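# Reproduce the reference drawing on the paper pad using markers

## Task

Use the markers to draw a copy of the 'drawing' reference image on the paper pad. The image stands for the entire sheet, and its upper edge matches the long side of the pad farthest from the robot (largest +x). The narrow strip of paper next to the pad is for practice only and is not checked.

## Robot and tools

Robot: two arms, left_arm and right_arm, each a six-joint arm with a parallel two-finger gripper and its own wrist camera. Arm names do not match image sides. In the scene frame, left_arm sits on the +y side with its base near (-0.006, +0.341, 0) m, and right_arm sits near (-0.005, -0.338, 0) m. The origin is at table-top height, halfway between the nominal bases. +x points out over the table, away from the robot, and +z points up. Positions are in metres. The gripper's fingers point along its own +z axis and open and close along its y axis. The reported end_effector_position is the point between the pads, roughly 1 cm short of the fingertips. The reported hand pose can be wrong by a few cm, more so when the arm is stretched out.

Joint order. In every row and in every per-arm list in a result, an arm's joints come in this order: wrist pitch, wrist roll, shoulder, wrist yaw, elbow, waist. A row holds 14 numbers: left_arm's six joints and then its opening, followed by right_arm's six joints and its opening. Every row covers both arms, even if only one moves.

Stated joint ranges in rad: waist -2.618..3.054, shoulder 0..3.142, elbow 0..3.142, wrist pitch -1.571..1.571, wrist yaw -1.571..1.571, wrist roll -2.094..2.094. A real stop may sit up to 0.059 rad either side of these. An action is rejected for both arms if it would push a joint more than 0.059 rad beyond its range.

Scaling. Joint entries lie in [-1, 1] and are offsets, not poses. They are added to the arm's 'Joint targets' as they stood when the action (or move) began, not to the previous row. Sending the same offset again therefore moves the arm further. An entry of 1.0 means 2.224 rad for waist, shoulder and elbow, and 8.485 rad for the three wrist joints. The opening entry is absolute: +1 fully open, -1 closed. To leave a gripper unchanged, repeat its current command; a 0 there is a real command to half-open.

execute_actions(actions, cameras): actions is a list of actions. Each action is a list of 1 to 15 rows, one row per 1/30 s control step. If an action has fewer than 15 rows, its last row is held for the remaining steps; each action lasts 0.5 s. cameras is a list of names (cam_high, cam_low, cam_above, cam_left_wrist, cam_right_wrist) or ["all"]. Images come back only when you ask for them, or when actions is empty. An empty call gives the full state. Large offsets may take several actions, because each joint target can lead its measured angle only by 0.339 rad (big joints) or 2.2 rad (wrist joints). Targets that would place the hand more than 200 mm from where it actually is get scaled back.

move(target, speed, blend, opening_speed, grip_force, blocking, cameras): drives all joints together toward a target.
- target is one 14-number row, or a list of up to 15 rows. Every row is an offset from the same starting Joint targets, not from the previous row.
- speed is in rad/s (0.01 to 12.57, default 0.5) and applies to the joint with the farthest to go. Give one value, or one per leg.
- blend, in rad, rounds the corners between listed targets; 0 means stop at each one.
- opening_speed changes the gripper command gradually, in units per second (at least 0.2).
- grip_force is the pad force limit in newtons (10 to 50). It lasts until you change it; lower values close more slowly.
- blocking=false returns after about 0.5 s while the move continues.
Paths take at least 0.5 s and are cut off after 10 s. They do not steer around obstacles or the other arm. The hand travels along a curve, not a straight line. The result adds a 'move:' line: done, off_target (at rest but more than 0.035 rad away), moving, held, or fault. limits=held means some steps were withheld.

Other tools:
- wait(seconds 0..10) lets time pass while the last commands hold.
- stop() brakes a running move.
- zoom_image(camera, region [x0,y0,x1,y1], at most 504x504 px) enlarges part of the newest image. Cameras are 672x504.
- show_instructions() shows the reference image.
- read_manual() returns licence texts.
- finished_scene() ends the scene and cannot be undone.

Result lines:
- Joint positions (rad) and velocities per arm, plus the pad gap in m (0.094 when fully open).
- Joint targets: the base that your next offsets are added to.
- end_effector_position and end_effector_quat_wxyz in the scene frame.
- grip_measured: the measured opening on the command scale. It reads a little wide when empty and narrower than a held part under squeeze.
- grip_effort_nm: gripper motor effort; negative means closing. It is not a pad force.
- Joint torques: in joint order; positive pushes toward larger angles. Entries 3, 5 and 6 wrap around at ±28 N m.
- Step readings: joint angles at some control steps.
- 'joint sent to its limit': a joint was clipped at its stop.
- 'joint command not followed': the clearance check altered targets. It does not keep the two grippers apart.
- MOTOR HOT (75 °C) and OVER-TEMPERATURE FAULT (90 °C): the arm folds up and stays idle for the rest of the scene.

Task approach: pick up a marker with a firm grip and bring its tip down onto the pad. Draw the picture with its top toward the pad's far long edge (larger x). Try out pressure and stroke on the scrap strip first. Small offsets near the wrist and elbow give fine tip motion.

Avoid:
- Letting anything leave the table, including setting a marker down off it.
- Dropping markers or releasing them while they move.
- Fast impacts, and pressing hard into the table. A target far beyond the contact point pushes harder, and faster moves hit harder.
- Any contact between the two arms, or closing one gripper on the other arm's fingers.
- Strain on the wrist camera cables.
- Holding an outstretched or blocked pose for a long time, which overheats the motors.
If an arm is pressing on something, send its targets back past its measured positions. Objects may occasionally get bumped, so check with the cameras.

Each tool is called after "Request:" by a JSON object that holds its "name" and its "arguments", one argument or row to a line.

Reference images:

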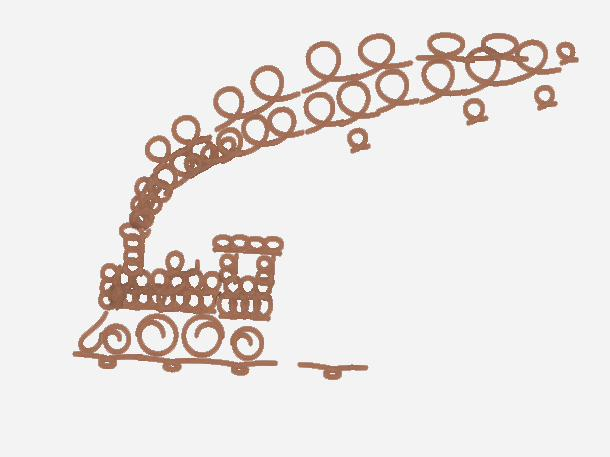

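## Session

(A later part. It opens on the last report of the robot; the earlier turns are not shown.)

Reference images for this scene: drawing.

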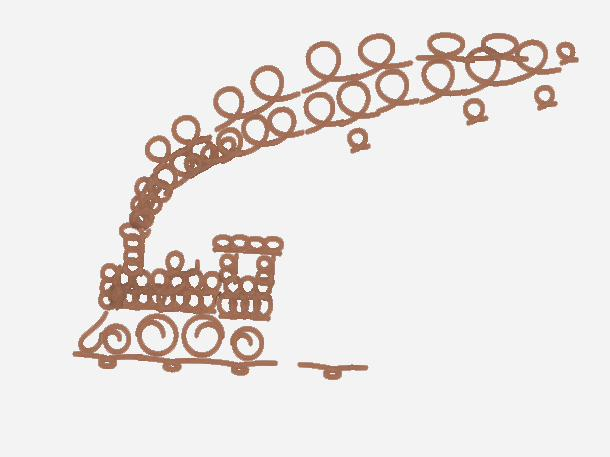

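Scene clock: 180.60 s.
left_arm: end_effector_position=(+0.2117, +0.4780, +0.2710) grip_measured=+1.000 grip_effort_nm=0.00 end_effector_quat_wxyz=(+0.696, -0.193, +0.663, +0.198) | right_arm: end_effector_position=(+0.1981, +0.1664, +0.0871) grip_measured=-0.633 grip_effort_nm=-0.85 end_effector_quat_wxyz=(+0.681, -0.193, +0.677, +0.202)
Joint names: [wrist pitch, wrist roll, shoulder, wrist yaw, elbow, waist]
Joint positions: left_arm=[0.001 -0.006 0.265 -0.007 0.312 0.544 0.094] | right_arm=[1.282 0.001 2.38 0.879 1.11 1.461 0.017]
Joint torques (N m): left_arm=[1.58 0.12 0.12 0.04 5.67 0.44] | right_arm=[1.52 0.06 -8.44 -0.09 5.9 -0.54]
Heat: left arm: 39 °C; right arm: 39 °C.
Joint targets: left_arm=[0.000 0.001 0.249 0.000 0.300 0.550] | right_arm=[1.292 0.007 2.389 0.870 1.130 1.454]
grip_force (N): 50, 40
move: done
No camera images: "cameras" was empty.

Request:
{"name": "move", "arguments": {
  "target": [
    [0,0,0,0,0,0,1,0,0,-0.05,0,0,0,-1],
    [0,0,0,0,0,0,1,0,0,-0.05,0,0,-0.4,-1]
  ],
  "speed": [0.3,0.8],
  "blend": [0.01,0],
  "cameras": ["cam_above"]
}}

Request:
{"name": "zoom_image", "arguments": {
  "camera": "cam_above",
  "region": [180, 410, 240, 465]
}}

Request:
{"name": "zoom_image", "arguments": {
  "camera": "cam_above",
  "region": [230, 415, 290, 470]
}}

Scene clock: 183.20 s.
left_arm: end_effector_position=(+0.2117, +0.4780, +0.2710) grip_measured=+1.000 grip_effort_nm=0.00 end_effector_quat_wxyz=(+0.696, -0.193, +0.663, +0.198) | right_arm: end_effector_position=(+0.5172, -0.1814, +0.1234) grip_measured=-0.633 grip_effort_nm=-0.85 end_effector_quat_wxyz=(+0.719, +0.136, +0.674, -0.096)
Joint names: [wrist pitch, wrist roll, shoulder, wrist yaw, elbow, waist]
Joint positions: left_arm=[0.001 -0.006 0.265 -0.007 0.312 0.544 0.094] | right_arm=[1.281 0.001 2.308 0.877 1.11 0.564 0.017]
Joint torques (N m): left_arm=[1.6 0.14 0.12 0.06 5.63 0.53] | right_arm=[1.52 0.07 -11.26 -0.1 6.27 0.12]
Heat: left arm: 39 °C; right arm: 39 °C.
Joint targets: left_arm=[0.000 0.001 0.249 0.000 0.300 0.550] | right_arm=[1.292 0.007 2.277 0.870 1.130 0.565]
grip_force (N): 50, 40
move: done
Images, in order (width x height): cam_above 672x504.

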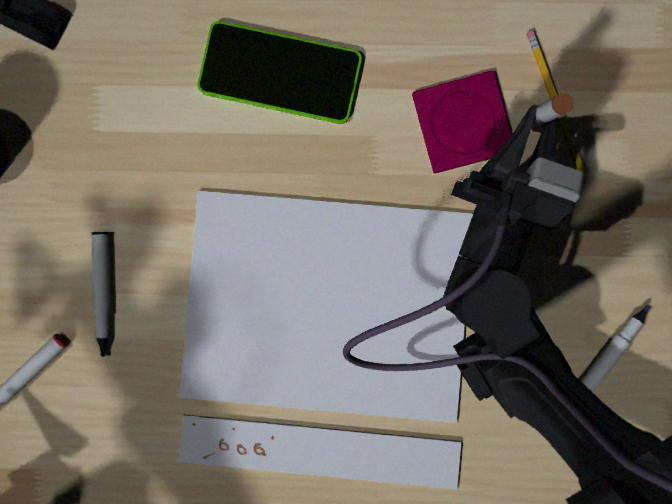

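Scaled by 8.400 from the camera's 672x504 image, which has a finer 960x720 frame.

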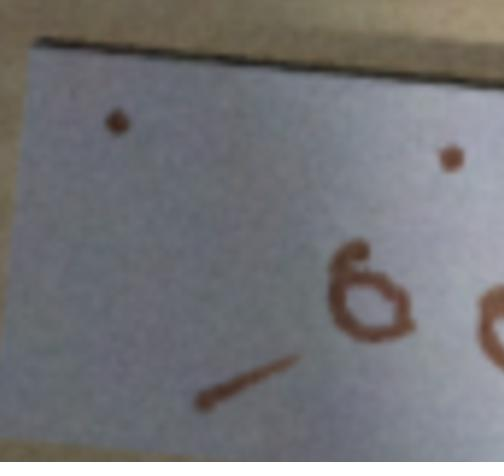

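Scaled by 8.400 from the camera's 672x504 image, which has a finer 960x720 frame.

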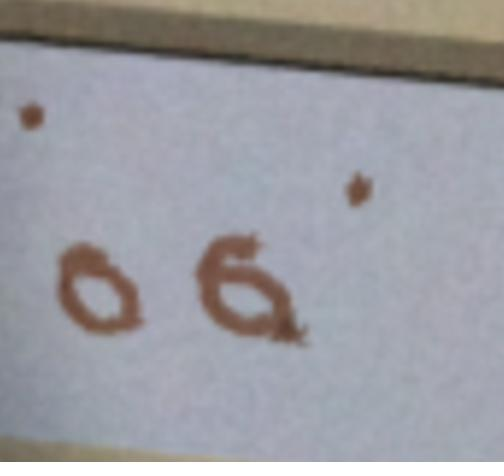

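Request:
{"name": "move", "arguments": {
  "target": [
    [0,0,0,0,0,0,1,0,0,0.01034,0.00707,0,0.42041,-1],
    [0,0,0,0,0,0,1,0,0,0.03058,0.0123,0,0.43345,-1],
    [0,0,0,0,0,0,1,0,0,0.04924,0.0123,0,0.43345,-1]
  ],
  "speed": [0.8,0.12,0.06],
  "blend": [0.01,0,0],
  "cameras": ["cam_right_wrist"]
}}

Request:
{"name": "zoom_image", "arguments": {
  "camera": "cam_right_wrist",
  "region": [270, 120, 410, 190]
}}

Request:
{"name": "move", "arguments": {
  "target": [0,0,0,0,0,0,1,0,0,0,0.00375,0,0.01172,-1],
  "speed": 0.03,
  "cameras": ["cam_right_wrist"]
}}

Request:
{"name": "zoom_image", "arguments": {
  "camera": "cam_right_wrist",
  "region": [270, 120, 410, 190]
}}

Scene clock: 192.27 s.
left_arm: end_effector_position=(+0.2117, +0.4780, +0.2710) grip_measured=+1.000 grip_effort_nm=0.00 end_effector_quat_wxyz=(+0.696, -0.193, +0.663, +0.198) | right_arm: end_effector_position=(+0.1758, +0.1643, +0.0870) grip_measured=-0.633 grip_effort_nm=-0.85 end_effector_quat_wxyz=(+0.683, -0.183, +0.680, +0.192)
Joint names: [wrist pitch, wrist roll, shoulder, wrist yaw, elbow, waist]
Joint positions: left_arm=[0.001 -0.006 0.265 -0.007 0.312 0.544 0.094] | right_arm=[1.281 0.001 2.379 0.969 1.11 1.522 0.017]
Joint torques (N m): left_arm=[1.54 0.14 0.16 0.02 5.72 0.49] | right_arm=[1.49 0.07 -8.53 0.06 5.9 0.58]
Heat: left arm: 39 °C; right arm: 41 °C.
Joint targets: left_arm=[0.000 0.001 0.249 0.000 0.300 0.550] | right_arm=[1.292 0.007 2.387 0.974 1.130 1.529]
grip_force (N): 50, 40
move: done
Images, in order (width x height): cam_right_wrist 672x504.

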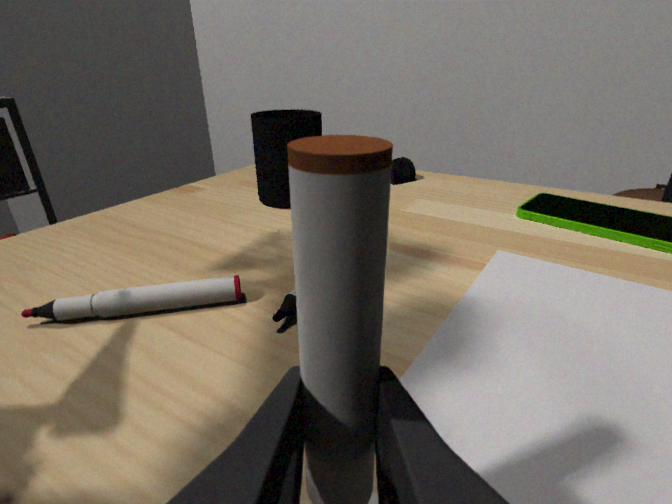

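Scaled by 3.600 from the camera's 672x504 image, which has a finer 960x720 frame.

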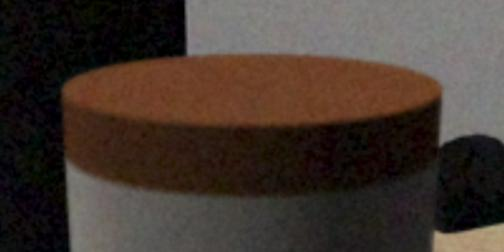

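Scene clock: 193.57 s.
left_arm: end_effector_position=(+0.2117, +0.4780, +0.2710) grip_measured=+1.000 grip_effort_nm=0.00 end_effector_quat_wxyz=(+0.696, -0.193, +0.663, +0.198) | right_arm: end_effector_position=(+0.1653, +0.1643, +0.0869) grip_measured=-0.633 grip_effort_nm=-0.85 end_effector_quat_wxyz=(+0.683, -0.182, +0.681, +0.191)
Joint names: [wrist pitch, wrist roll, shoulder, wrist yaw, elbow, waist]
Joint positions: left_arm=[0.001 -0.006 0.265 -0.007 0.312 0.544 0.094] | right_arm=[1.281 0.001 2.379 0.999 1.11 1.548 0.017]
Joint torques (N m): left_arm=[1.58 0.11 0.01 0.05 5.79 0.5] | right_arm=[1.48 0.06 -8.51 0.08 5.89 0.55]
Heat: left arm: 39 °C; right arm: 41 °C.
Joint targets: left_arm=[0.000 0.001 0.249 0.000 0.300 0.550] | right_arm=[1.292 0.007 2.387 1.006 1.130 1.555]
grip_force (N): 50, 40
move: done
Images, in order (width x height): cam_right_wrist 672x504.

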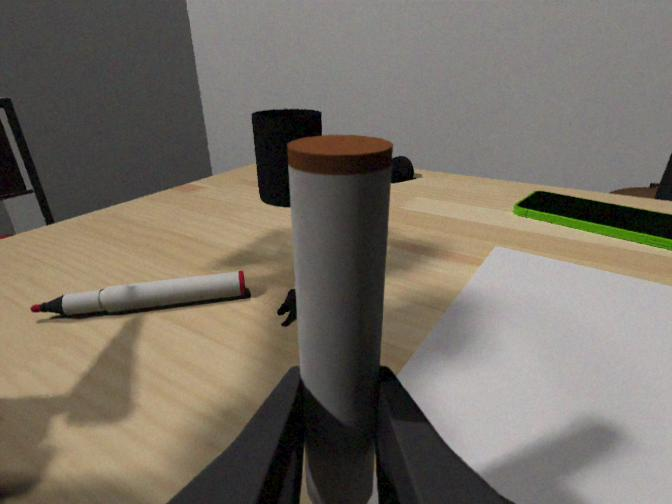

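Scaled by 3.600 from the camera's 672x504 image, which has a finer 960x720 frame.

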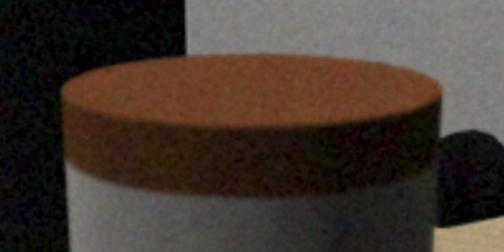

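Request:
{"name": "move", "arguments": {
  "target": [0,0,0,0,0,0,1,0,0,0,-0.00548,0,-0.01776,-1],
  "speed": 0.03,
  "cameras": ["cam_right_wrist"]
}}

Request:
{"name": "zoom_image", "arguments": {
  "camera": "cam_right_wrist",
  "region": [270, 120, 410, 190]
}}

Request:
{"name": "move", "arguments": {
  "target": [
    [0,0,0,0,0,0,1,0,0,-0.05,0,0,0,-1],
    [0,0,0,0,0,0,1,0,0,-0.05,0,0,-0.4,-1]
  ],
  "speed": [0.3,0.8],
  "blend": [0.01,0],
  "cameras": ["cam_above"]
}}

Request:
{"name": "zoom_image", "arguments": {
  "camera": "cam_above",
  "region": [180, 410, 240, 465]
}}

Scene clock: 196.00 s.
left_arm: end_effector_position=(+0.2117, +0.4780, +0.2710) grip_measured=+1.000 grip_effort_nm=0.00 end_effector_quat_wxyz=(+0.696, -0.193, +0.663, +0.198) | right_arm: end_effector_position=(+0.1756, +0.1644, +0.0870) grip_measured=-0.633 grip_effort_nm=-0.85 end_effector_quat_wxyz=(+0.683, -0.183, +0.680, +0.192)
Joint names: [wrist pitch, wrist roll, shoulder, wrist yaw, elbow, waist]
Joint positions: left_arm=[0.001 -0.006 0.265 -0.007 0.312 0.544 0.094] | right_arm=[1.281 0.001 2.379 0.969 1.11 1.522 0.017]
Joint torques (N m): left_arm=[1.58 0.12 0.13 0.04 5.74 0.32] | right_arm=[1.49 0.06 -8.53 -0.09 5.91 -0.58]
Heat: left arm: 39 °C; right arm: 41 °C.
Joint targets: left_arm=[0.000 0.001 0.249 0.000 0.300 0.550] | right_arm=[1.292 0.007 2.387 0.960 1.130 1.515]
grip_force (N): 50, 40
move: done
Images, in order (width x height): cam_right_wrist 672x504.

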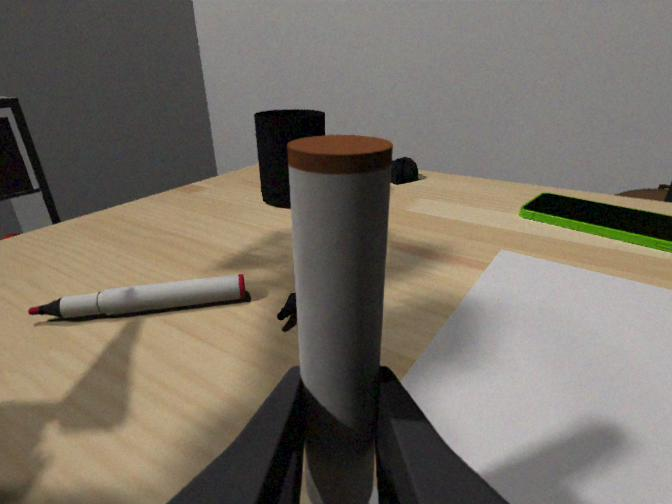

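Scaled by 3.600 from the camera's 672x504 image, which has a finer 960x720 frame.

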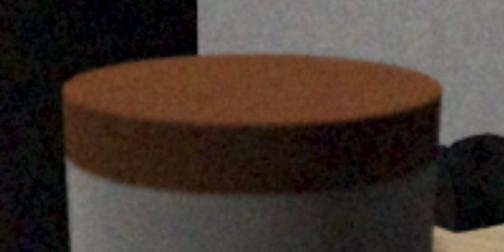

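Scene clock: 198.30 s.
left_arm: end_effector_position=(+0.2117, +0.4780, +0.2710) grip_measured=+1.000 grip_effort_nm=0.00 end_effector_quat_wxyz=(+0.696, -0.193, +0.663, +0.198) | right_arm: end_effector_position=(+0.5019, -0.1654, +0.1233) grip_measured=-0.633 grip_effort_nm=-0.85 end_effector_quat_wxyz=(+0.716, +0.147, +0.674, -0.104)
Joint names: [wrist pitch, wrist roll, shoulder, wrist yaw, elbow, waist]
Joint positions: left_arm=[0.001 -0.006 0.265 -0.007 0.312 0.544 0.094] | right_arm=[1.281 0.001 2.306 0.966 1.11 0.624 0.017]
Joint torques (N m): left_arm=[1.58 0.11 0.1 0.03 5.82 0.43] | right_arm=[1.47 0.06 -11.21 -0.09 6.24 0.2]
Heat: left arm: 39 °C; right arm: 41 °C.
Joint targets: left_arm=[0.000 0.001 0.249 0.000 0.300 0.550] | right_arm=[1.292 0.007 2.276 0.959 1.130 0.625]
grip_force (N): 50, 40
move: done
Images, in order (width x height): cam_above 672x504.

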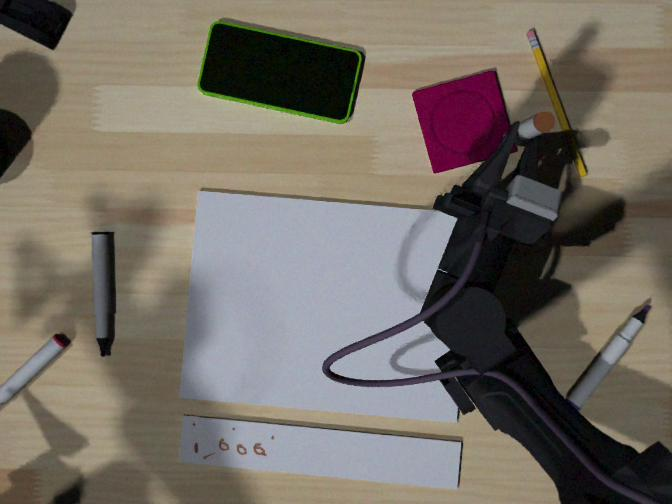

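Scaled by 8.400 from the camera's 672x504 image, which has a finer 960x720 frame.

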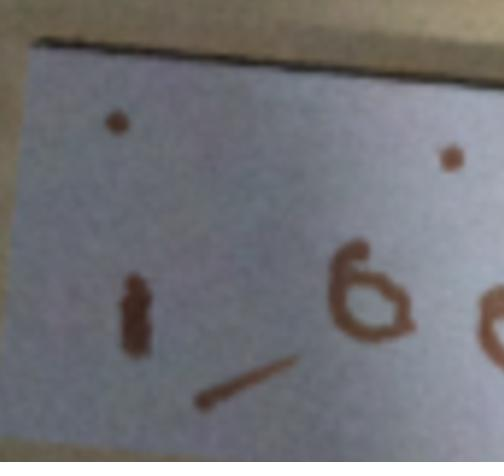

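Request:
{"name": "move", "arguments": {
  "target": [
    [0,0,0,0,0,0,1,0,0,0.01079,-0.00342,0,0.38,-1],
    [0,0,0,0,0,0,1,0,0,0.03102,-0.00015,0,0.39061,-1],
    [0,0,0,0,0,0,1,0,0,0.04968,-0.00015,0,0.39061,-1]
  ],
  "speed": [0.8,0.12,0.06],
  "blend": [0.01,0,0],
  "cameras": []
}}

Request:
{"name": "move", "arguments": {
  "target": [0,0,0,0,0,0,1,0,0,0,0.00707,0,0,-1],
  "speed": 0.04,
  "cameras": []
}}

Request:
{"name": "move", "arguments": {
  "target": [0,0,0,0,0,0,1,0,0,0,0,0,0.0063,-1],
  "speed": 0.02,
  "cameras": []
}}

Request:
{"name": "move", "arguments": {
  "target": [0,0,0,0,0,0,1,0,0,0,-0.00913,0,0,-1],
  "speed": 0.04,
  "cameras": []
}}

Request:
{"name": "move", "arguments": {
  "target": [0,0,0,0,0,0,1,0,0,0,0,0,0.0063,-1],
  "speed": 0.02,
  "cameras": []
}}

Request:
{"name": "move", "arguments": {
  "target": [0,0,0,0,0,0,1,0,0,0,0.00913,0,0,-1],
  "speed": 0.04,
  "cameras": []
}}

Request:
{"name": "move", "arguments": {
  "target": [
    [0,0,0,0,0,0,1,0,0,-0.05,0,0,0,-1],
    [0,0,0,0,0,0,1,0,0,-0.05,0,0,-0.4,-1]
  ],
  "speed": [0.3,0.8],
  "blend": [0.01,0],
  "cameras": ["cam_above"]
}}

Request:
{"name": "zoom_image", "arguments": {
  "camera": "cam_above",
  "region": [184, 415, 232, 460]
}}

Scene clock: 204.83 s.
left_arm: end_effector_position=(+0.2117, +0.4780, +0.2710) grip_measured=+1.000 grip_effort_nm=0.00 end_effector_quat_wxyz=(+0.696, -0.193, +0.663, +0.198) | right_arm: end_effector_position=(+0.1898, +0.1610, +0.0869) grip_measured=-0.633 grip_effort_nm=-0.85 end_effector_quat_wxyz=(+0.685, -0.178, +0.682, +0.187)
Joint names: [wrist pitch, wrist roll, shoulder, wrist yaw, elbow, waist]
Joint positions: left_arm=[0.001 -0.006 0.265 -0.007 0.312 0.544 0.094] | right_arm=[1.281 0.001 2.379 0.953 1.11 1.491 0.017]
Joint torques (N m): left_arm=[1.6 0.09 0.03 0.06 5.76 0.32] | right_arm=[1.51 0.06 -8.47 0.06 5.93 0.29]
Heat: left arm: 39 °C; right arm: 40 °C.
Joint targets: left_arm=[0.000 0.001 0.249 0.000 0.300 0.550] | right_arm=[1.292 0.007 2.386 0.958 1.130 1.494]
grip_force (N): 50, 40
move: done
No camera images: "cameras" was empty.

Scene clock: 206.70 s.
left_arm: end_effector_position=(+0.2117, +0.4780, +0.2710) grip_measured=+1.000 grip_effort_nm=0.00 end_effector_quat_wxyz=(+0.696, -0.193, +0.663, +0.198) | right_arm: end_effector_position=(+0.1947, +0.1520, +0.0868) grip_measured=-0.633 grip_effort_nm=-0.85 end_effector_quat_wxyz=(+0.689, -0.159, +0.687, +0.167)
Joint names: [wrist pitch, wrist roll, shoulder, wrist yaw, elbow, waist]
Joint positions: left_arm=[0.001 -0.006 0.265 -0.007 0.312 0.544 0.094] | right_arm=[1.281 0.001 2.379 1.01 1.11 1.491 0.017]
Joint torques (N m): left_arm=[1.58 0.11 0.18 0.06 5.81 0.39] | right_arm=[1.48 0.07 -8.54 0.09 5.89 0.31]
Heat: left arm: 39 °C; right arm: 40 °C.
Joint targets: left_arm=[0.000 0.001 0.249 0.000 0.300 0.550] | right_arm=[1.292 0.007 2.386 1.018 1.130 1.494]
grip_force (N): 50, 40
move: done
No camera images: "cameras" was empty.

Scene clock: 207.67 s.
left_arm: end_effector_position=(+0.2117, +0.4780, +0.2710) grip_measured=+1.000 grip_effort_nm=0.00 end_effector_quat_wxyz=(+0.696, -0.193, +0.663, +0.198) | right_arm: end_effector_position=(+0.1895, +0.1537, +0.0868) grip_measured=-0.633 grip_effort_nm=-0.85 end_effector_quat_wxyz=(+0.689, -0.161, +0.686, +0.170)
Joint names: [wrist pitch, wrist roll, shoulder, wrist yaw, elbow, waist]
Joint positions: left_arm=[0.001 -0.006 0.265 -0.007 0.312 0.544 0.094] | right_arm=[1.281 0.001 2.379 1.013 1.11 1.502 0.017]
Joint torques (N m): left_arm=[1.57 0.13 0.09 0.08 5.87 0.47] | right_arm=[1.47 0.06 -8.53 0.07 5.87 0.55]
Heat: left arm: 40 °C; right arm: 40 °C.
Joint targets: left_arm=[0.000 0.001 0.249 0.000 0.300 0.550] | right_arm=[1.292 0.007 2.386 1.018 1.130 1.508]
grip_force (N): 50, 40
move: done
No camera images: "cameras" was empty.

Scene clock: 209.97 s.
left_arm: end_effector_position=(+0.2117, +0.4780, +0.2710) grip_measured=+1.000 grip_effort_nm=0.00 end_effector_quat_wxyz=(+0.696, -0.193, +0.663, +0.198) | right_arm: end_effector_position=(+0.1843, +0.1631, +0.0869) grip_measured=-0.633 grip_effort_nm=-0.85 end_effector_quat_wxyz=(+0.684, -0.182, +0.681, +0.190)
Joint names: [wrist pitch, wrist roll, shoulder, wrist yaw, elbow, waist]
Joint positions: left_arm=[0.001 -0.006 0.265 -0.007 0.312 0.544 0.094] | right_arm=[1.281 0.001 2.379 0.953 1.11 1.502 0.017]
Joint torques (N m): left_arm=[1.61 0.08 0.02 0.06 5.68 0.42] | right_arm=[1.5 0.06 -8.55 -0.12 5.91 0.55]
Heat: left arm: 40 °C; right arm: 40 °C.
Joint targets: left_arm=[0.000 0.001 0.249 0.000 0.300 0.550] | right_arm=[1.292 0.007 2.386 0.940 1.130 1.508]
grip_force (N): 50, 40
move: done
No camera images: "cameras" was empty.

Scene clock: 210.90 s.
left_arm: end_effector_position=(+0.2117, +0.4780, +0.2710) grip_measured=+1.000 grip_effort_nm=0.00 end_effector_quat_wxyz=(+0.696, -0.193, +0.663, +0.198) | right_arm: end_effector_position=(+0.1775, +0.1658, +0.0869) grip_measured=-0.633 grip_effort_nm=-0.85 end_effector_quat_wxyz=(+0.682, -0.187, +0.679, +0.195)
Joint names: [wrist pitch, wrist roll, shoulder, wrist yaw, elbow, waist]
Joint positions: left_arm=[0.001 -0.006 0.265 -0.007 0.312 0.544 0.094] | right_arm=[1.281 0.001 2.379 0.952 1.11 1.515 0.017]
Joint torques (N m): left_arm=[1.58 0.1 0.17 0.06 5.85 0.47] | right_arm=[1.5 0.06 -8.55 -0.11 5.91 0.61]
Heat: left arm: 40 °C; right arm: 40 °C.
Joint targets: left_arm=[0.000 0.001 0.249 0.000 0.300 0.550] | right_arm=[1.292 0.007 2.386 0.941 1.130 1.522]
grip_force (N): 50, 40
move: done
No camera images: "cameras" was empty.

Scene clock: 213.20 s.
left_arm: end_effector_position=(+0.2117, +0.4780, +0.2710) grip_measured=+1.000 grip_effort_nm=0.00 end_effector_quat_wxyz=(+0.696, -0.193, +0.663, +0.198) | right_arm: end_effector_position=(+0.1826, +0.1567, +0.0868) grip_measured=-0.633 grip_effort_nm=-0.85 end_effector_quat_wxyz=(+0.687, -0.167, +0.685, +0.176)
Joint names: [wrist pitch, wrist roll, shoulder, wrist yaw, elbow, waist]
Joint positions: left_arm=[0.001 -0.006 0.265 -0.007 0.312 0.544 0.094] | right_arm=[1.281 0.001 2.379 1.01 1.11 1.515 0.017]
Joint torques (N m): left_arm=[1.6 0.11 0.05 0.04 5.64 0.44] | right_arm=[1.48 0.06 -8.53 0.09 5.89 0.61]
Heat: left arm: 40 °C; right arm: 40 °C.
Joint targets: left_arm=[0.000 0.001 0.249 0.000 0.300 0.550] | right_arm=[1.292 0.007 2.386 1.018 1.130 1.522]
grip_force (N): 50, 40
move: done
No camera images: "cameras" was empty.

Scene clock: 215.50 s.
left_arm: end_effector_position=(+0.2117, +0.4780, +0.2710) grip_measured=+1.000 grip_effort_nm=0.00 end_effector_quat_wxyz=(+0.696, -0.193, +0.663, +0.198) | right_arm: end_effector_position=(+0.4968, -0.1711, +0.1231) grip_measured=-0.633 grip_effort_nm=-0.85 end_effector_quat_wxyz=(+0.713, +0.166, +0.671, -0.120)
Joint names: [wrist pitch, wrist roll, shoulder, wrist yaw, elbow, waist]
Joint positions: left_arm=[0.001 -0.006 0.265 -0.007 0.312 0.544 0.094] | right_arm=[1.281 0.001 2.304 1.023 1.11 0.631 0.017]
Joint torques (N m): left_arm=[1.6 0.12 -0.05 0.04 5.83 0.47] | right_arm=[1.44 0.06 -11.14 -0.08 6.2 0.13]
Heat: left arm: 40 °C; right arm: 40 °C.
Joint targets: left_arm=[0.000 0.001 0.249 0.000 0.300 0.550] | right_arm=[1.292 0.007 2.275 1.018 1.130 0.633]
grip_force (N): 50, 40
move: done
Images, in order (width x height): cam_above 672x504.

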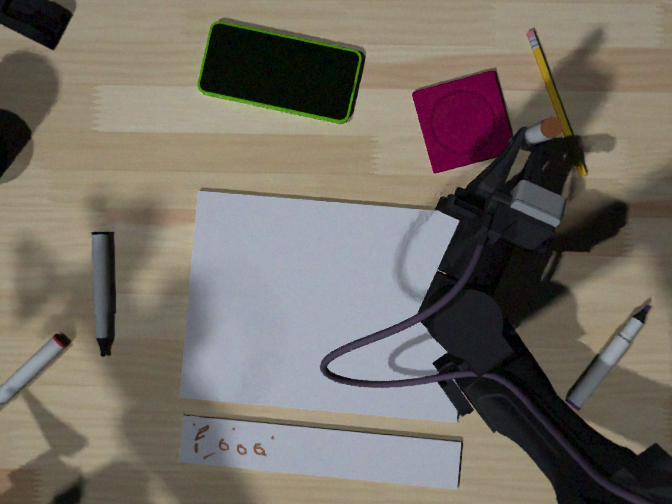

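Scaled by 10.500 from the camera's 672x504 image, which has a finer 960x720 frame.

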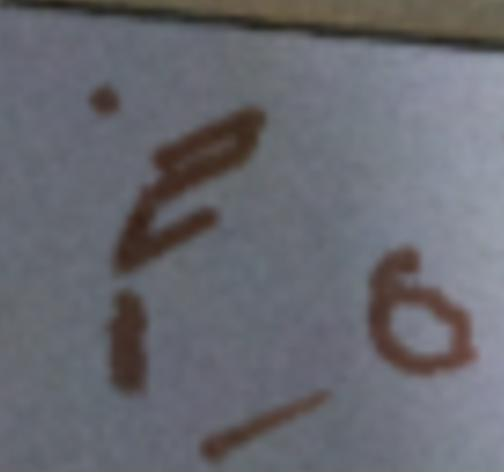

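Request:
{"name": "zoom_image", "arguments": {
  "camera": "cam_above",
  "region": [186, 420, 210, 456]
}}

Request:
{"name": "zoom_image", "arguments": {
  "camera": "cam_above",
  "region": [214, 434, 234, 454]
}}

Scaled by 14.000 from the camera's 672x504 image, which has a finer 960x720 frame.

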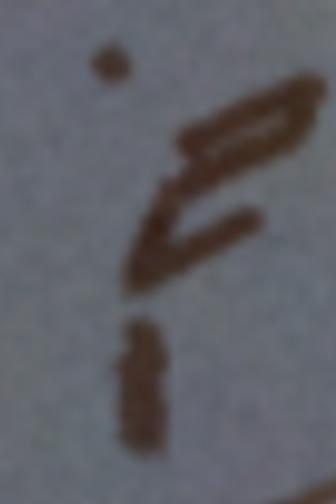

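Scaled by 25.200 from the camera's 672x504 image, which has a finer 960x720 frame.

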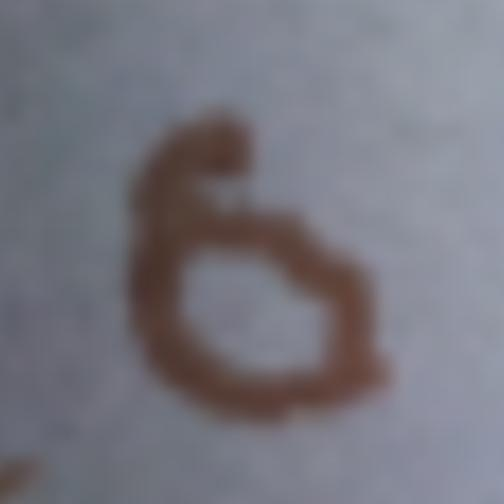

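Request:
{"name": "execute_actions", "arguments": {
  "actions": [],
  "cameras": ["cam_above"]
}}

Request:
{"name": "show_instructions", "arguments": {

}}

Scene clock: 222.03 s.
left_arm: end_effector_position=(+0.2117, +0.4780, +0.2710) grip_measured=+1.000 grip_effort_nm=0.00 end_effector_quat_wxyz=(+0.696, -0.193, +0.663, +0.198) | right_arm: end_effector_position=(+0.4968, -0.1711, +0.1231) grip_measured=-0.633 grip_effort_nm=-0.85 end_effector_quat_wxyz=(+0.713, +0.166, +0.671, -0.120)
Joint names: [wrist pitch, wrist roll, shoulder, wrist yaw, elbow, waist]
Joint positions: left_arm=[0.001 -0.006 0.265 -0.007 0.312 0.544 0.094] | right_arm=[1.281 0.001 2.304 1.023 1.11 0.631 0.017]
Joint velocities: within noise
Joint torques (N m): left_arm=[1.58 0.09 0.09 0.05 5.72 0.4] | right_arm=[1.44 0.06 -11.12 -0.07 6.2 0.13]
Heat: left arm: 40 °C; right arm: 40 °C.
Joint targets: left_arm=[0.000 0.001 0.249 0.000 0.300 0.550] | right_arm=[1.292 0.007 2.275 1.018 1.130 0.633]
Tool commands: left_gripper/opening=+1.0 right_gripper/opening=-1.0
grip_force (N): 50, 40
Images, in order (width x height): cam_above 672x504.

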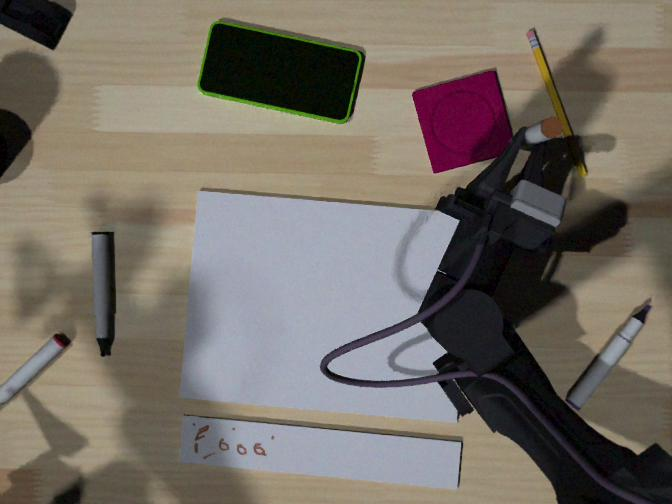

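Reference images for this scene: drawing.

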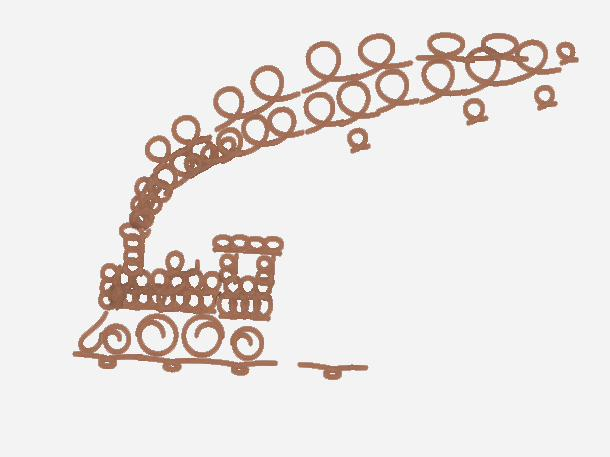

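Request:
{"name": "zoom_image", "arguments": {
  "camera": "cam_above",
  "region": [184, 412, 284, 472]
}}

Scaled by 5.040 from the camera's 672x504 image, which has a finer 960x720 frame.

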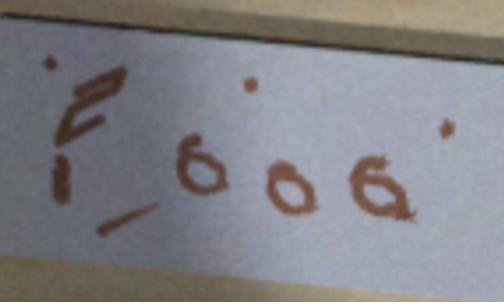

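Request:
{"name": "move", "arguments": {
  "target": [
    [0,0,0,0,0,0,1, 0,0,0,0.03147,0,0.38984,-1],
    [0,0,0,0,0,0,1, 0,0,0,0.03294,0,0.40867,-1],
    [0,0,0,0,0,0,1, 0,0,0.03372,0.03294,0,0.40867,-1],
    [0,0,0,0,0,0,1, 0,0,0.05081,0.03294,0,0.40867,-1]
  ],
  "speed": [0.8,0.12,0.3,0.06],
  "blend": [0.02,0.002,0.01,0],
  "cameras": []
}}

Scene clock: 229.53 s.
left_arm: end_effector_position=(+0.2117, +0.4780, +0.2710) grip_measured=+1.000 grip_effort_nm=0.00 end_effector_quat_wxyz=(+0.696, -0.193, +0.663, +0.198) | right_arm: end_effector_position=(+0.1907, +0.1131, +0.0855) grip_measured=-0.633 grip_effort_nm=-0.85 end_effector_quat_wxyz=(+0.703, -0.076, +0.702, +0.084)
Joint names: [wrist pitch, wrist roll, shoulder, wrist yaw, elbow, waist]
Joint positions: left_arm=[0.001 -0.006 0.265 -0.007 0.312 0.544 0.094] | right_arm=[1.282 0.001 2.381 1.292 1.11 1.536 0.017]
Joint torques (N m): left_arm=[1.59 0.12 0.14 0.06 5.65 0.47] | right_arm=[1.32 0.07 -8.38 0.06 5.71 0.49]
Heat: left arm: 40 °C; right arm: 40 °C.
Joint targets: left_arm=[0.000 0.001 0.249 0.000 0.300 0.550] | right_arm=[1.292 0.007 2.388 1.298 1.130 1.542]
grip_force (N): 50, 40
move: done
No camera images: "cameras" was empty.

Request:
{"name": "move", "arguments": {
  "target": [0,0,0,0,0,0,1, 0,0,0,0.00707,0,0,-1],
  "speed": 0.05,
  "cameras": []
}}

Request:
{"name": "move", "arguments": {
  "target": [0,0,0,0,0,0,1, 0,0,0,0,0,0.01007,-1],
  "speed": 0.03,
  "cameras": []
}}

Request:
{"name": "move", "arguments": {
  "target": [0,0,0,0,0,0,1, 0,0,0,-0.00884,0,0,-1],
  "speed": 0.05,
  "cameras": []
}}

Request:
{"name": "move", "arguments": {
  "target": [0,0,0,0,0,0,1, 0,0,0,0,0,-0.01565,-1],
  "speed": 0.03,
  "cameras": []
}}

Request:
{"name": "move", "arguments": {
  "target": [
    [0,0,0,0,0,0,1, 0,0,-0.03867,0,0,0,-1],
    [0,0,0,0,0,0,1, 0,0,-0.03867,0,0,-0.4,-1]
  ],
  "speed": [0.3,0.8],
  "blend": [0.01,0],
  "cameras": ["cam_above"]
}}

Scene clock: 231.77 s.
left_arm: end_effector_position=(+0.2117, +0.4780, +0.2710) grip_measured=+1.000 grip_effort_nm=0.00 end_effector_quat_wxyz=(+0.696, -0.193, +0.663, +0.198) | right_arm: end_effector_position=(+0.1927, +0.1031, +0.0854) grip_measured=-0.633 grip_effort_nm=-0.85 end_effector_quat_wxyz=(+0.705, -0.056, +0.704, +0.065)
Joint names: [wrist pitch, wrist roll, shoulder, wrist yaw, elbow, waist]
Joint positions: left_arm=[0.001 -0.006 0.265 -0.007 0.312 0.544 0.094] | right_arm=[1.282 0.001 2.381 1.348 1.11 1.536 0.017]
Joint torques (N m): left_arm=[1.59 0.08 0.08 0.04 5.74 0.35] | right_arm=[1.3 0.06 -8.39 0.1 5.68 0.5]
Heat: left arm: 40 °C; right arm: 40 °C.
Joint targets: left_arm=[0.000 0.001 0.249 0.000 0.300 0.550] | right_arm=[1.292 0.007 2.388 1.358 1.130 1.542]
grip_force (N): 50, 40
move: done
No camera images: "cameras" was empty.

Scene clock: 232.77 s.
left_arm: end_effector_position=(+0.2117, +0.4780, +0.2710) grip_measured=+1.000 grip_effort_nm=0.00 end_effector_quat_wxyz=(+0.696, -0.193, +0.663, +0.198) | right_arm: end_effector_position=(+0.1830, +0.1069, +0.0854) grip_measured=-0.633 grip_effort_nm=-0.85 end_effector_quat_wxyz=(+0.704, -0.063, +0.703, +0.071)
Joint names: [wrist pitch, wrist roll, shoulder, wrist yaw, elbow, waist]
Joint positions: left_arm=[0.001 -0.006 0.265 -0.007 0.312 0.544 0.094] | right_arm=[1.282 0.001 2.381 1.351 1.11 1.558 0.017]
Joint torques (N m): left_arm=[1.54 0.09 0.14 0.03 5.86 0.44] | right_arm=[1.29 0.06 -8.39 0.07 5.67 0.53]
Heat: left arm: 40 °C; right arm: 40 °C.
Joint targets: left_arm=[0.000 0.001 0.249 0.000 0.300 0.550] | right_arm=[1.292 0.007 2.388 1.358 1.130 1.564]
grip_force (N): 50, 40
move: done
No camera images: "cameras" was empty.

Scene clock: 234.67 s.
left_arm: end_effector_position=(+0.2117, +0.4780, +0.2710) grip_measured=+1.000 grip_effort_nm=0.00 end_effector_quat_wxyz=(+0.696, -0.193, +0.663, +0.198) | right_arm: end_effector_position=(+0.1808, +0.1168, +0.0855) grip_measured=-0.633 grip_effort_nm=-0.85 end_effector_quat_wxyz=(+0.702, -0.083, +0.701, +0.091)
Joint names: [wrist pitch, wrist roll, shoulder, wrist yaw, elbow, waist]
Joint positions: left_arm=[0.001 -0.006 0.265 -0.007 0.312 0.544 0.094] | right_arm=[1.282 0.001 2.381 1.295 1.11 1.558 0.017]
Joint torques (N m): left_arm=[1.61 0.11 -0.01 0.01 5.74 0.53] | right_arm=[1.32 0.06 -8.42 -0.11 5.71 0.53]
Heat: left arm: 40 °C; right arm: 40 °C.
Joint targets: left_arm=[0.000 0.001 0.249 0.000 0.300 0.550] | right_arm=[1.292 0.007 2.388 1.283 1.130 1.564]
grip_force (N): 50, 40
move: done
No camera images: "cameras" was empty.

Scene clock: 236.10 s.
left_arm: end_effector_position=(+0.2117, +0.4780, +0.2710) grip_measured=+1.000 grip_effort_nm=0.00 end_effector_quat_wxyz=(+0.696, -0.193, +0.663, +0.198) | right_arm: end_effector_position=(+0.1906, +0.1134, +0.0855) grip_measured=-0.633 grip_effort_nm=-0.85 end_effector_quat_wxyz=(+0.703, -0.077, +0.702, +0.085)
Joint names: [wrist pitch, wrist roll, shoulder, wrist yaw, elbow, waist]
Joint positions: left_arm=[0.001 -0.006 0.265 -0.007 0.312 0.544 0.094] | right_arm=[1.282 0.001 2.381 1.29 1.11 1.536 0.017]
Joint torques (N m): left_arm=[1.55 0.12 0.09 0.05 5.74 0.57] | right_arm=[1.33 0.07 -8.43 -0.07 5.71 -0.54]
Heat: left arm: 40 °C; right arm: 40 °C.
Joint targets: left_arm=[0.000 0.001 0.249 0.000 0.300 0.550] | right_arm=[1.292 0.007 2.388 1.283 1.130 1.530]
grip_force (N): 50, 40
move: done
No camera images: "cameras" was empty.

Scene clock: 238.30 s.
left_arm: end_effector_position=(+0.2117, +0.4780, +0.2710) grip_measured=+1.000 grip_effort_nm=0.00 end_effector_quat_wxyz=(+0.696, -0.193, +0.663, +0.198) | right_arm: end_effector_position=(+0.4717, -0.2086, +0.1061) grip_measured=-0.633 grip_effort_nm=-0.85 end_effector_quat_wxyz=(+0.680, +0.247, +0.656, -0.214)
Joint names: [wrist pitch, wrist roll, shoulder, wrist yaw, elbow, waist]
Joint positions: left_arm=[0.001 -0.006 0.265 -0.007 0.312 0.544 0.094] | right_arm=[1.282 0.001 2.335 1.286 1.11 0.638 0.017]
Joint torques (N m): left_arm=[1.58 0.13 0.12 0.02 5.81 0.49] | right_arm=[1.31 0.06 -11.33 -0.05 5.91 0.17]
Heat: left arm: 40 °C; right arm: 40 °C.
Joint targets: left_arm=[0.000 0.001 0.249 0.000 0.300 0.550] | right_arm=[1.292 0.007 2.302 1.283 1.130 0.640]
grip_force (N): 50, 40
move: done
Images, in order (width x height): cam_above 672x504.

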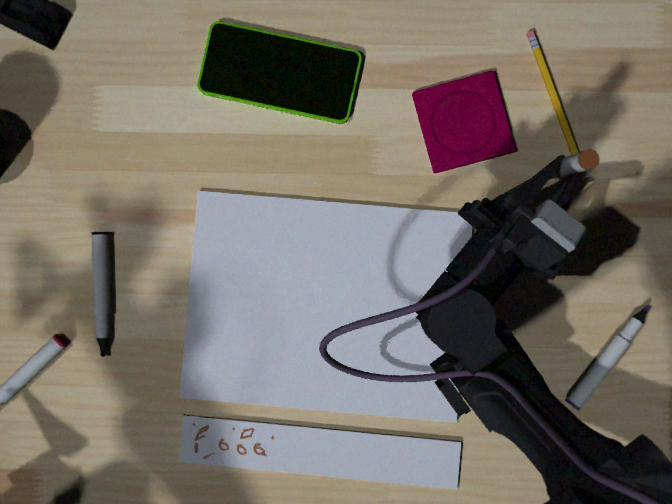

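Request:
{"name": "zoom_image", "arguments": {
  "camera": "cam_above",
  "region": [228, 418, 278, 458]
}}

Scaled by 10.080 from the camera's 672x504 image, which has a finer 960x720 frame.

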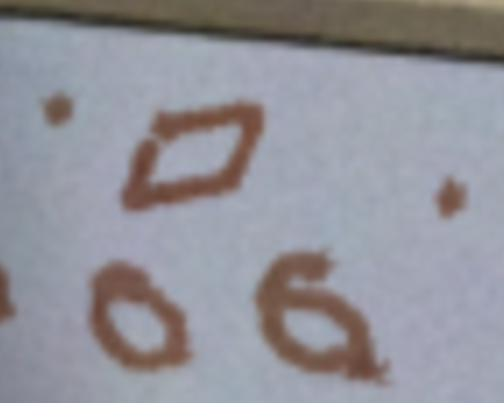

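Request:
{"name": "move", "arguments": {
  "target": [
    [0,0,0,0,0,0,1, 0,0,0,0.01856,0,0.42497,-1],
    [0,0,0,0,0,0,1, 0,0,0,0.02066,0,0.41103,-1],
    [0,0,0,0,0,0,1, 0,0,0.02383,0.02066,0,0.41103,-1],
    [0,0,0,0,0,0,1, 0,0,0.03912,0.02066,0,0.41103,-1]
  ],
  "speed": [0.8,0.12,0.3,0.06],
  "blend": [0.003,0.002,0.01,0],
  "cameras": []
}}

Request:
{"name": "move", "arguments": {
  "target": [
    [0,0,0,0,0,0,1, 0,0,0,0.00161,0,-0.00296,-1],
    [0,0,0,0,0,0,1, 0,0,0,0.00212,0,-0.00503,-1],
    [0,0,0,0,0,0,1, 0,0,0,-0.00035,0,-0.00503,-1],
    [0,0,0,0,0,0,1, 0,0,0,-0.00092,0,-0.00808,-1],
    [0,0,0,0,0,0,1, 0,0,0,-0.00242,0,-0.0111,-1],
    [0,0,0,0,0,0,1, 0,0,0,-0.00444,0,-0.01335,-1],
    [0,0,0,0,0,0,1, 0,0,0,-0.00653,0,-0.01423,-1],
    [0,0,0,0,0,0,1, 0,0,0,-0.00653,0,-0.00388,-1],
    [0,0,0,0,0,0,1, 0,0,0,-0.00791,0,-0.00316,-1],
    [0,0,0,0,0,0,1, 0,0,0,-0.00842,0,-0.00108,-1],
    [0,0,0,0,0,0,1, 0,0,0,-0.00594,0,-0.00108,-1],
    [0,0,0,0,0,0,1, 0,0,0,-0.00537,0,0.00196,-1],
    [0,0,0,0,0,0,1, 0,0,0,-0.00388,0,0.00499,-1],
    [0,0,0,0,0,0,1, 0,0,0,-0.00185,0,0.00723,-1],
    [0,0,0,0,0,0,1, 0,0,0,0.00024,0,0.00811,-1]
  ],
  "speed": [0.04,0.04,0.1,0.04,0.04,0.04,0.04,0.1,0.04,0.04,0.1,0.04,0.04,0.04,0.04],
  "blend": 0.002,
  "cameras": []
}}

Request:
{"name": "move", "arguments": {
  "target": [
    [0,0,0,0,0,0,1, 0,0,-0.03867,0,0,0,-1],
    [0,0,0,0,0,0,1, 0,0,-0.03867,0,0,-0.4,-1]
  ],
  "speed": [0.3,0.8],
  "blend": [0.01,0],
  "cameras": ["cam_above"]
}}

Scene clock: 246.20 s.
left_arm: end_effector_position=(+0.2117, +0.4780, +0.2709) grip_measured=+1.000 grip_effort_nm=0.00 end_effector_quat_wxyz=(+0.696, -0.193, +0.663, +0.198) | right_arm: end_effector_position=(+0.1885, +0.0877, +0.0849) grip_measured=-0.633 grip_effort_nm=-0.85 end_effector_quat_wxyz=(+0.707, -0.026, +0.706, +0.033)
Joint names: [wrist pitch, wrist roll, shoulder, wrist yaw, elbow, waist]
Joint positions: left_arm=[0 -0.006 0.265 -0.007 0.312 0.544 0.094] | right_arm=[1.282 0.001 2.382 1.451 1.11 1.551 0.017]
Joint torques (N m): left_arm=[1.61 0.08 0.05 0.04 5.78 0.51] | right_arm=[1.23 0.06 -8.32 0.08 5.6 0.23]
Heat: left arm: 40 °C; right arm: 41 °C.
Joint targets: left_arm=[0.000 0.001 0.249 0.000 0.300 0.550] | right_arm=[1.292 0.007 2.389 1.458 1.130 1.554]
grip_force (N): 50, 40
move: done
No camera images: "cameras" was empty.

Scene clock: 250.80 s.
left_arm: end_effector_position=(+0.2117, +0.4780, +0.2709) grip_measured=+1.000 grip_effort_nm=0.00 end_effector_quat_wxyz=(+0.696, -0.193, +0.663, +0.198) | right_arm: end_effector_position=(+0.1822, +0.0907, +0.0849) grip_measured=-0.633 grip_effort_nm=-0.85 end_effector_quat_wxyz=(+0.706, -0.031, +0.706, +0.039)
Joint names: [wrist pitch, wrist roll, shoulder, wrist yaw, elbow, waist]
Joint positions: left_arm=[0 -0.006 0.265 -0.007 0.312 0.544 0.094] | right_arm=[1.282 0.001 2.382 1.45 1.11 1.566 0.017]
Joint torques (N m): left_arm=[1.56 0.12 0.13 0.05 5.85 0.58] | right_arm=[1.24 0.06 -8.32 0.1 5.6 0.55]
Heat: left arm: 40 °C; right arm: 41 °C.
Joint targets: left_arm=[0.000 0.001 0.249 0.000 0.300 0.550] | right_arm=[1.292 0.007 2.389 1.460 1.130 1.572]
grip_force (N): 50, 40
move: done
No camera images: "cameras" was empty.

Scene clock: 253.00 s.
left_arm: end_effector_position=(+0.2117, +0.4780, +0.2709) grip_measured=+1.000 grip_effort_nm=0.00 end_effector_quat_wxyz=(+0.696, -0.193, +0.663, +0.198) | right_arm: end_effector_position=(+0.4456, -0.2121, +0.1041) grip_measured=-0.633 grip_effort_nm=-0.85 end_effector_quat_wxyz=(+0.662, +0.291, +0.642, -0.255)
Joint names: [wrist pitch, wrist roll, shoulder, wrist yaw, elbow, waist]
Joint positions: left_arm=[0 -0.006 0.265 -0.007 0.312 0.544 0.094] | right_arm=[1.282 0.001 2.335 1.458 1.11 0.68 0.017]
Joint torques (N m): left_arm=[1.58 0.1 0.12 0.05 5.82 0.29] | right_arm=[1.21 0.06 -11.22 0 5.81 0.16]
Heat: left arm: 40 °C; right arm: 41 °C.
Joint targets: left_arm=[0.000 0.001 0.249 0.000 0.300 0.550] | right_arm=[1.292 0.007 2.303 1.460 1.130 0.682]
grip_force (N): 50, 40
move: done
Images, in order (width x height): cam_above 672x504.

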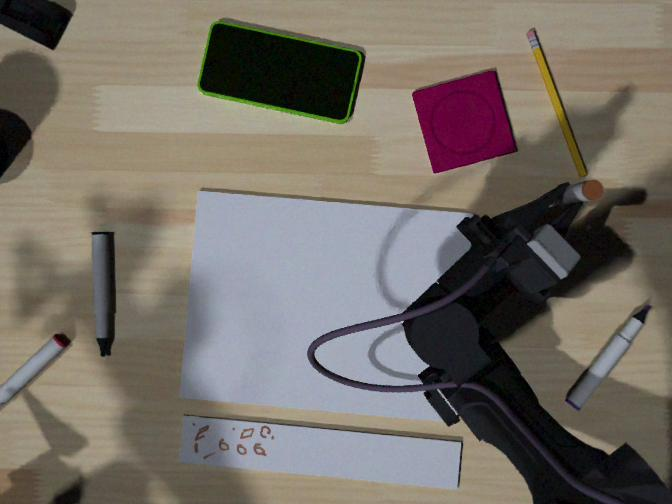

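Request:
{"name": "zoom_image", "arguments": {
  "camera": "cam_above",
  "region": [238, 418, 288, 458]
}}

Scaled by 10.080 from the camera's 672x504 image, which has a finer 960x720 frame.

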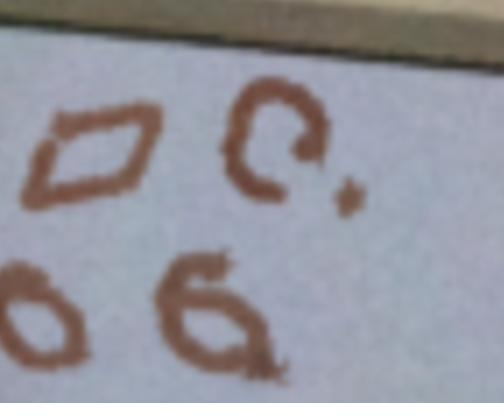

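Request:
{"name": "move", "arguments": {
  "target": [
    [0,0,0,0,0,0,1, 0,0,0,-0.0318,0,0.26419,-1],
    [0,0,0,0,0,0,1, 0,0,0,-0.03707,0,0.28384,-1],
    [0,0,0,0,0,0,1, 0,0,0.02338,-0.03707,0,0.28384,-1],
    [0,0,0,0,0,0,1, 0,0,0.03957,-0.03707,0,0.28384,-1]
  ],
  "speed": [0.8,0.06,0.3,0.06],
  "blend": [0.003,0.002,0.01,0],
  "cameras": []
}}

Scene clock: 261.23 s.
left_arm: end_effector_position=(+0.2117, +0.4780, +0.2709) grip_measured=+1.000 grip_effort_nm=0.00 end_effector_quat_wxyz=(+0.696, -0.193, +0.663, +0.198) | right_arm: end_effector_position=(+0.2856, +0.0822, +0.0858) grip_measured=-0.633 grip_effort_nm=-0.85 end_effector_quat_wxyz=(+0.707, -0.045, +0.704, +0.053)
Joint names: [wrist pitch, wrist roll, shoulder, wrist yaw, elbow, waist]
Joint positions: left_arm=[0 -0.006 0.265 -0.007 0.312 0.544 0.094] | right_arm=[1.283 0.001 2.382 1.154 1.11 1.309 0.017]
Joint torques (N m): left_arm=[1.58 0.11 0.21 0.05 5.82 0.47] | right_arm=[1.38 0.06 -8.25 -0.09 5.76 0.39]
Heat: left arm: 40 °C; right arm: 43 °C.
Joint targets: left_arm=[0.000 0.001 0.249 0.000 0.300 0.550] | right_arm=[1.292 0.007 2.391 1.145 1.130 1.313]
grip_force (N): 50, 40
move: done
No camera images: "cameras" was empty.


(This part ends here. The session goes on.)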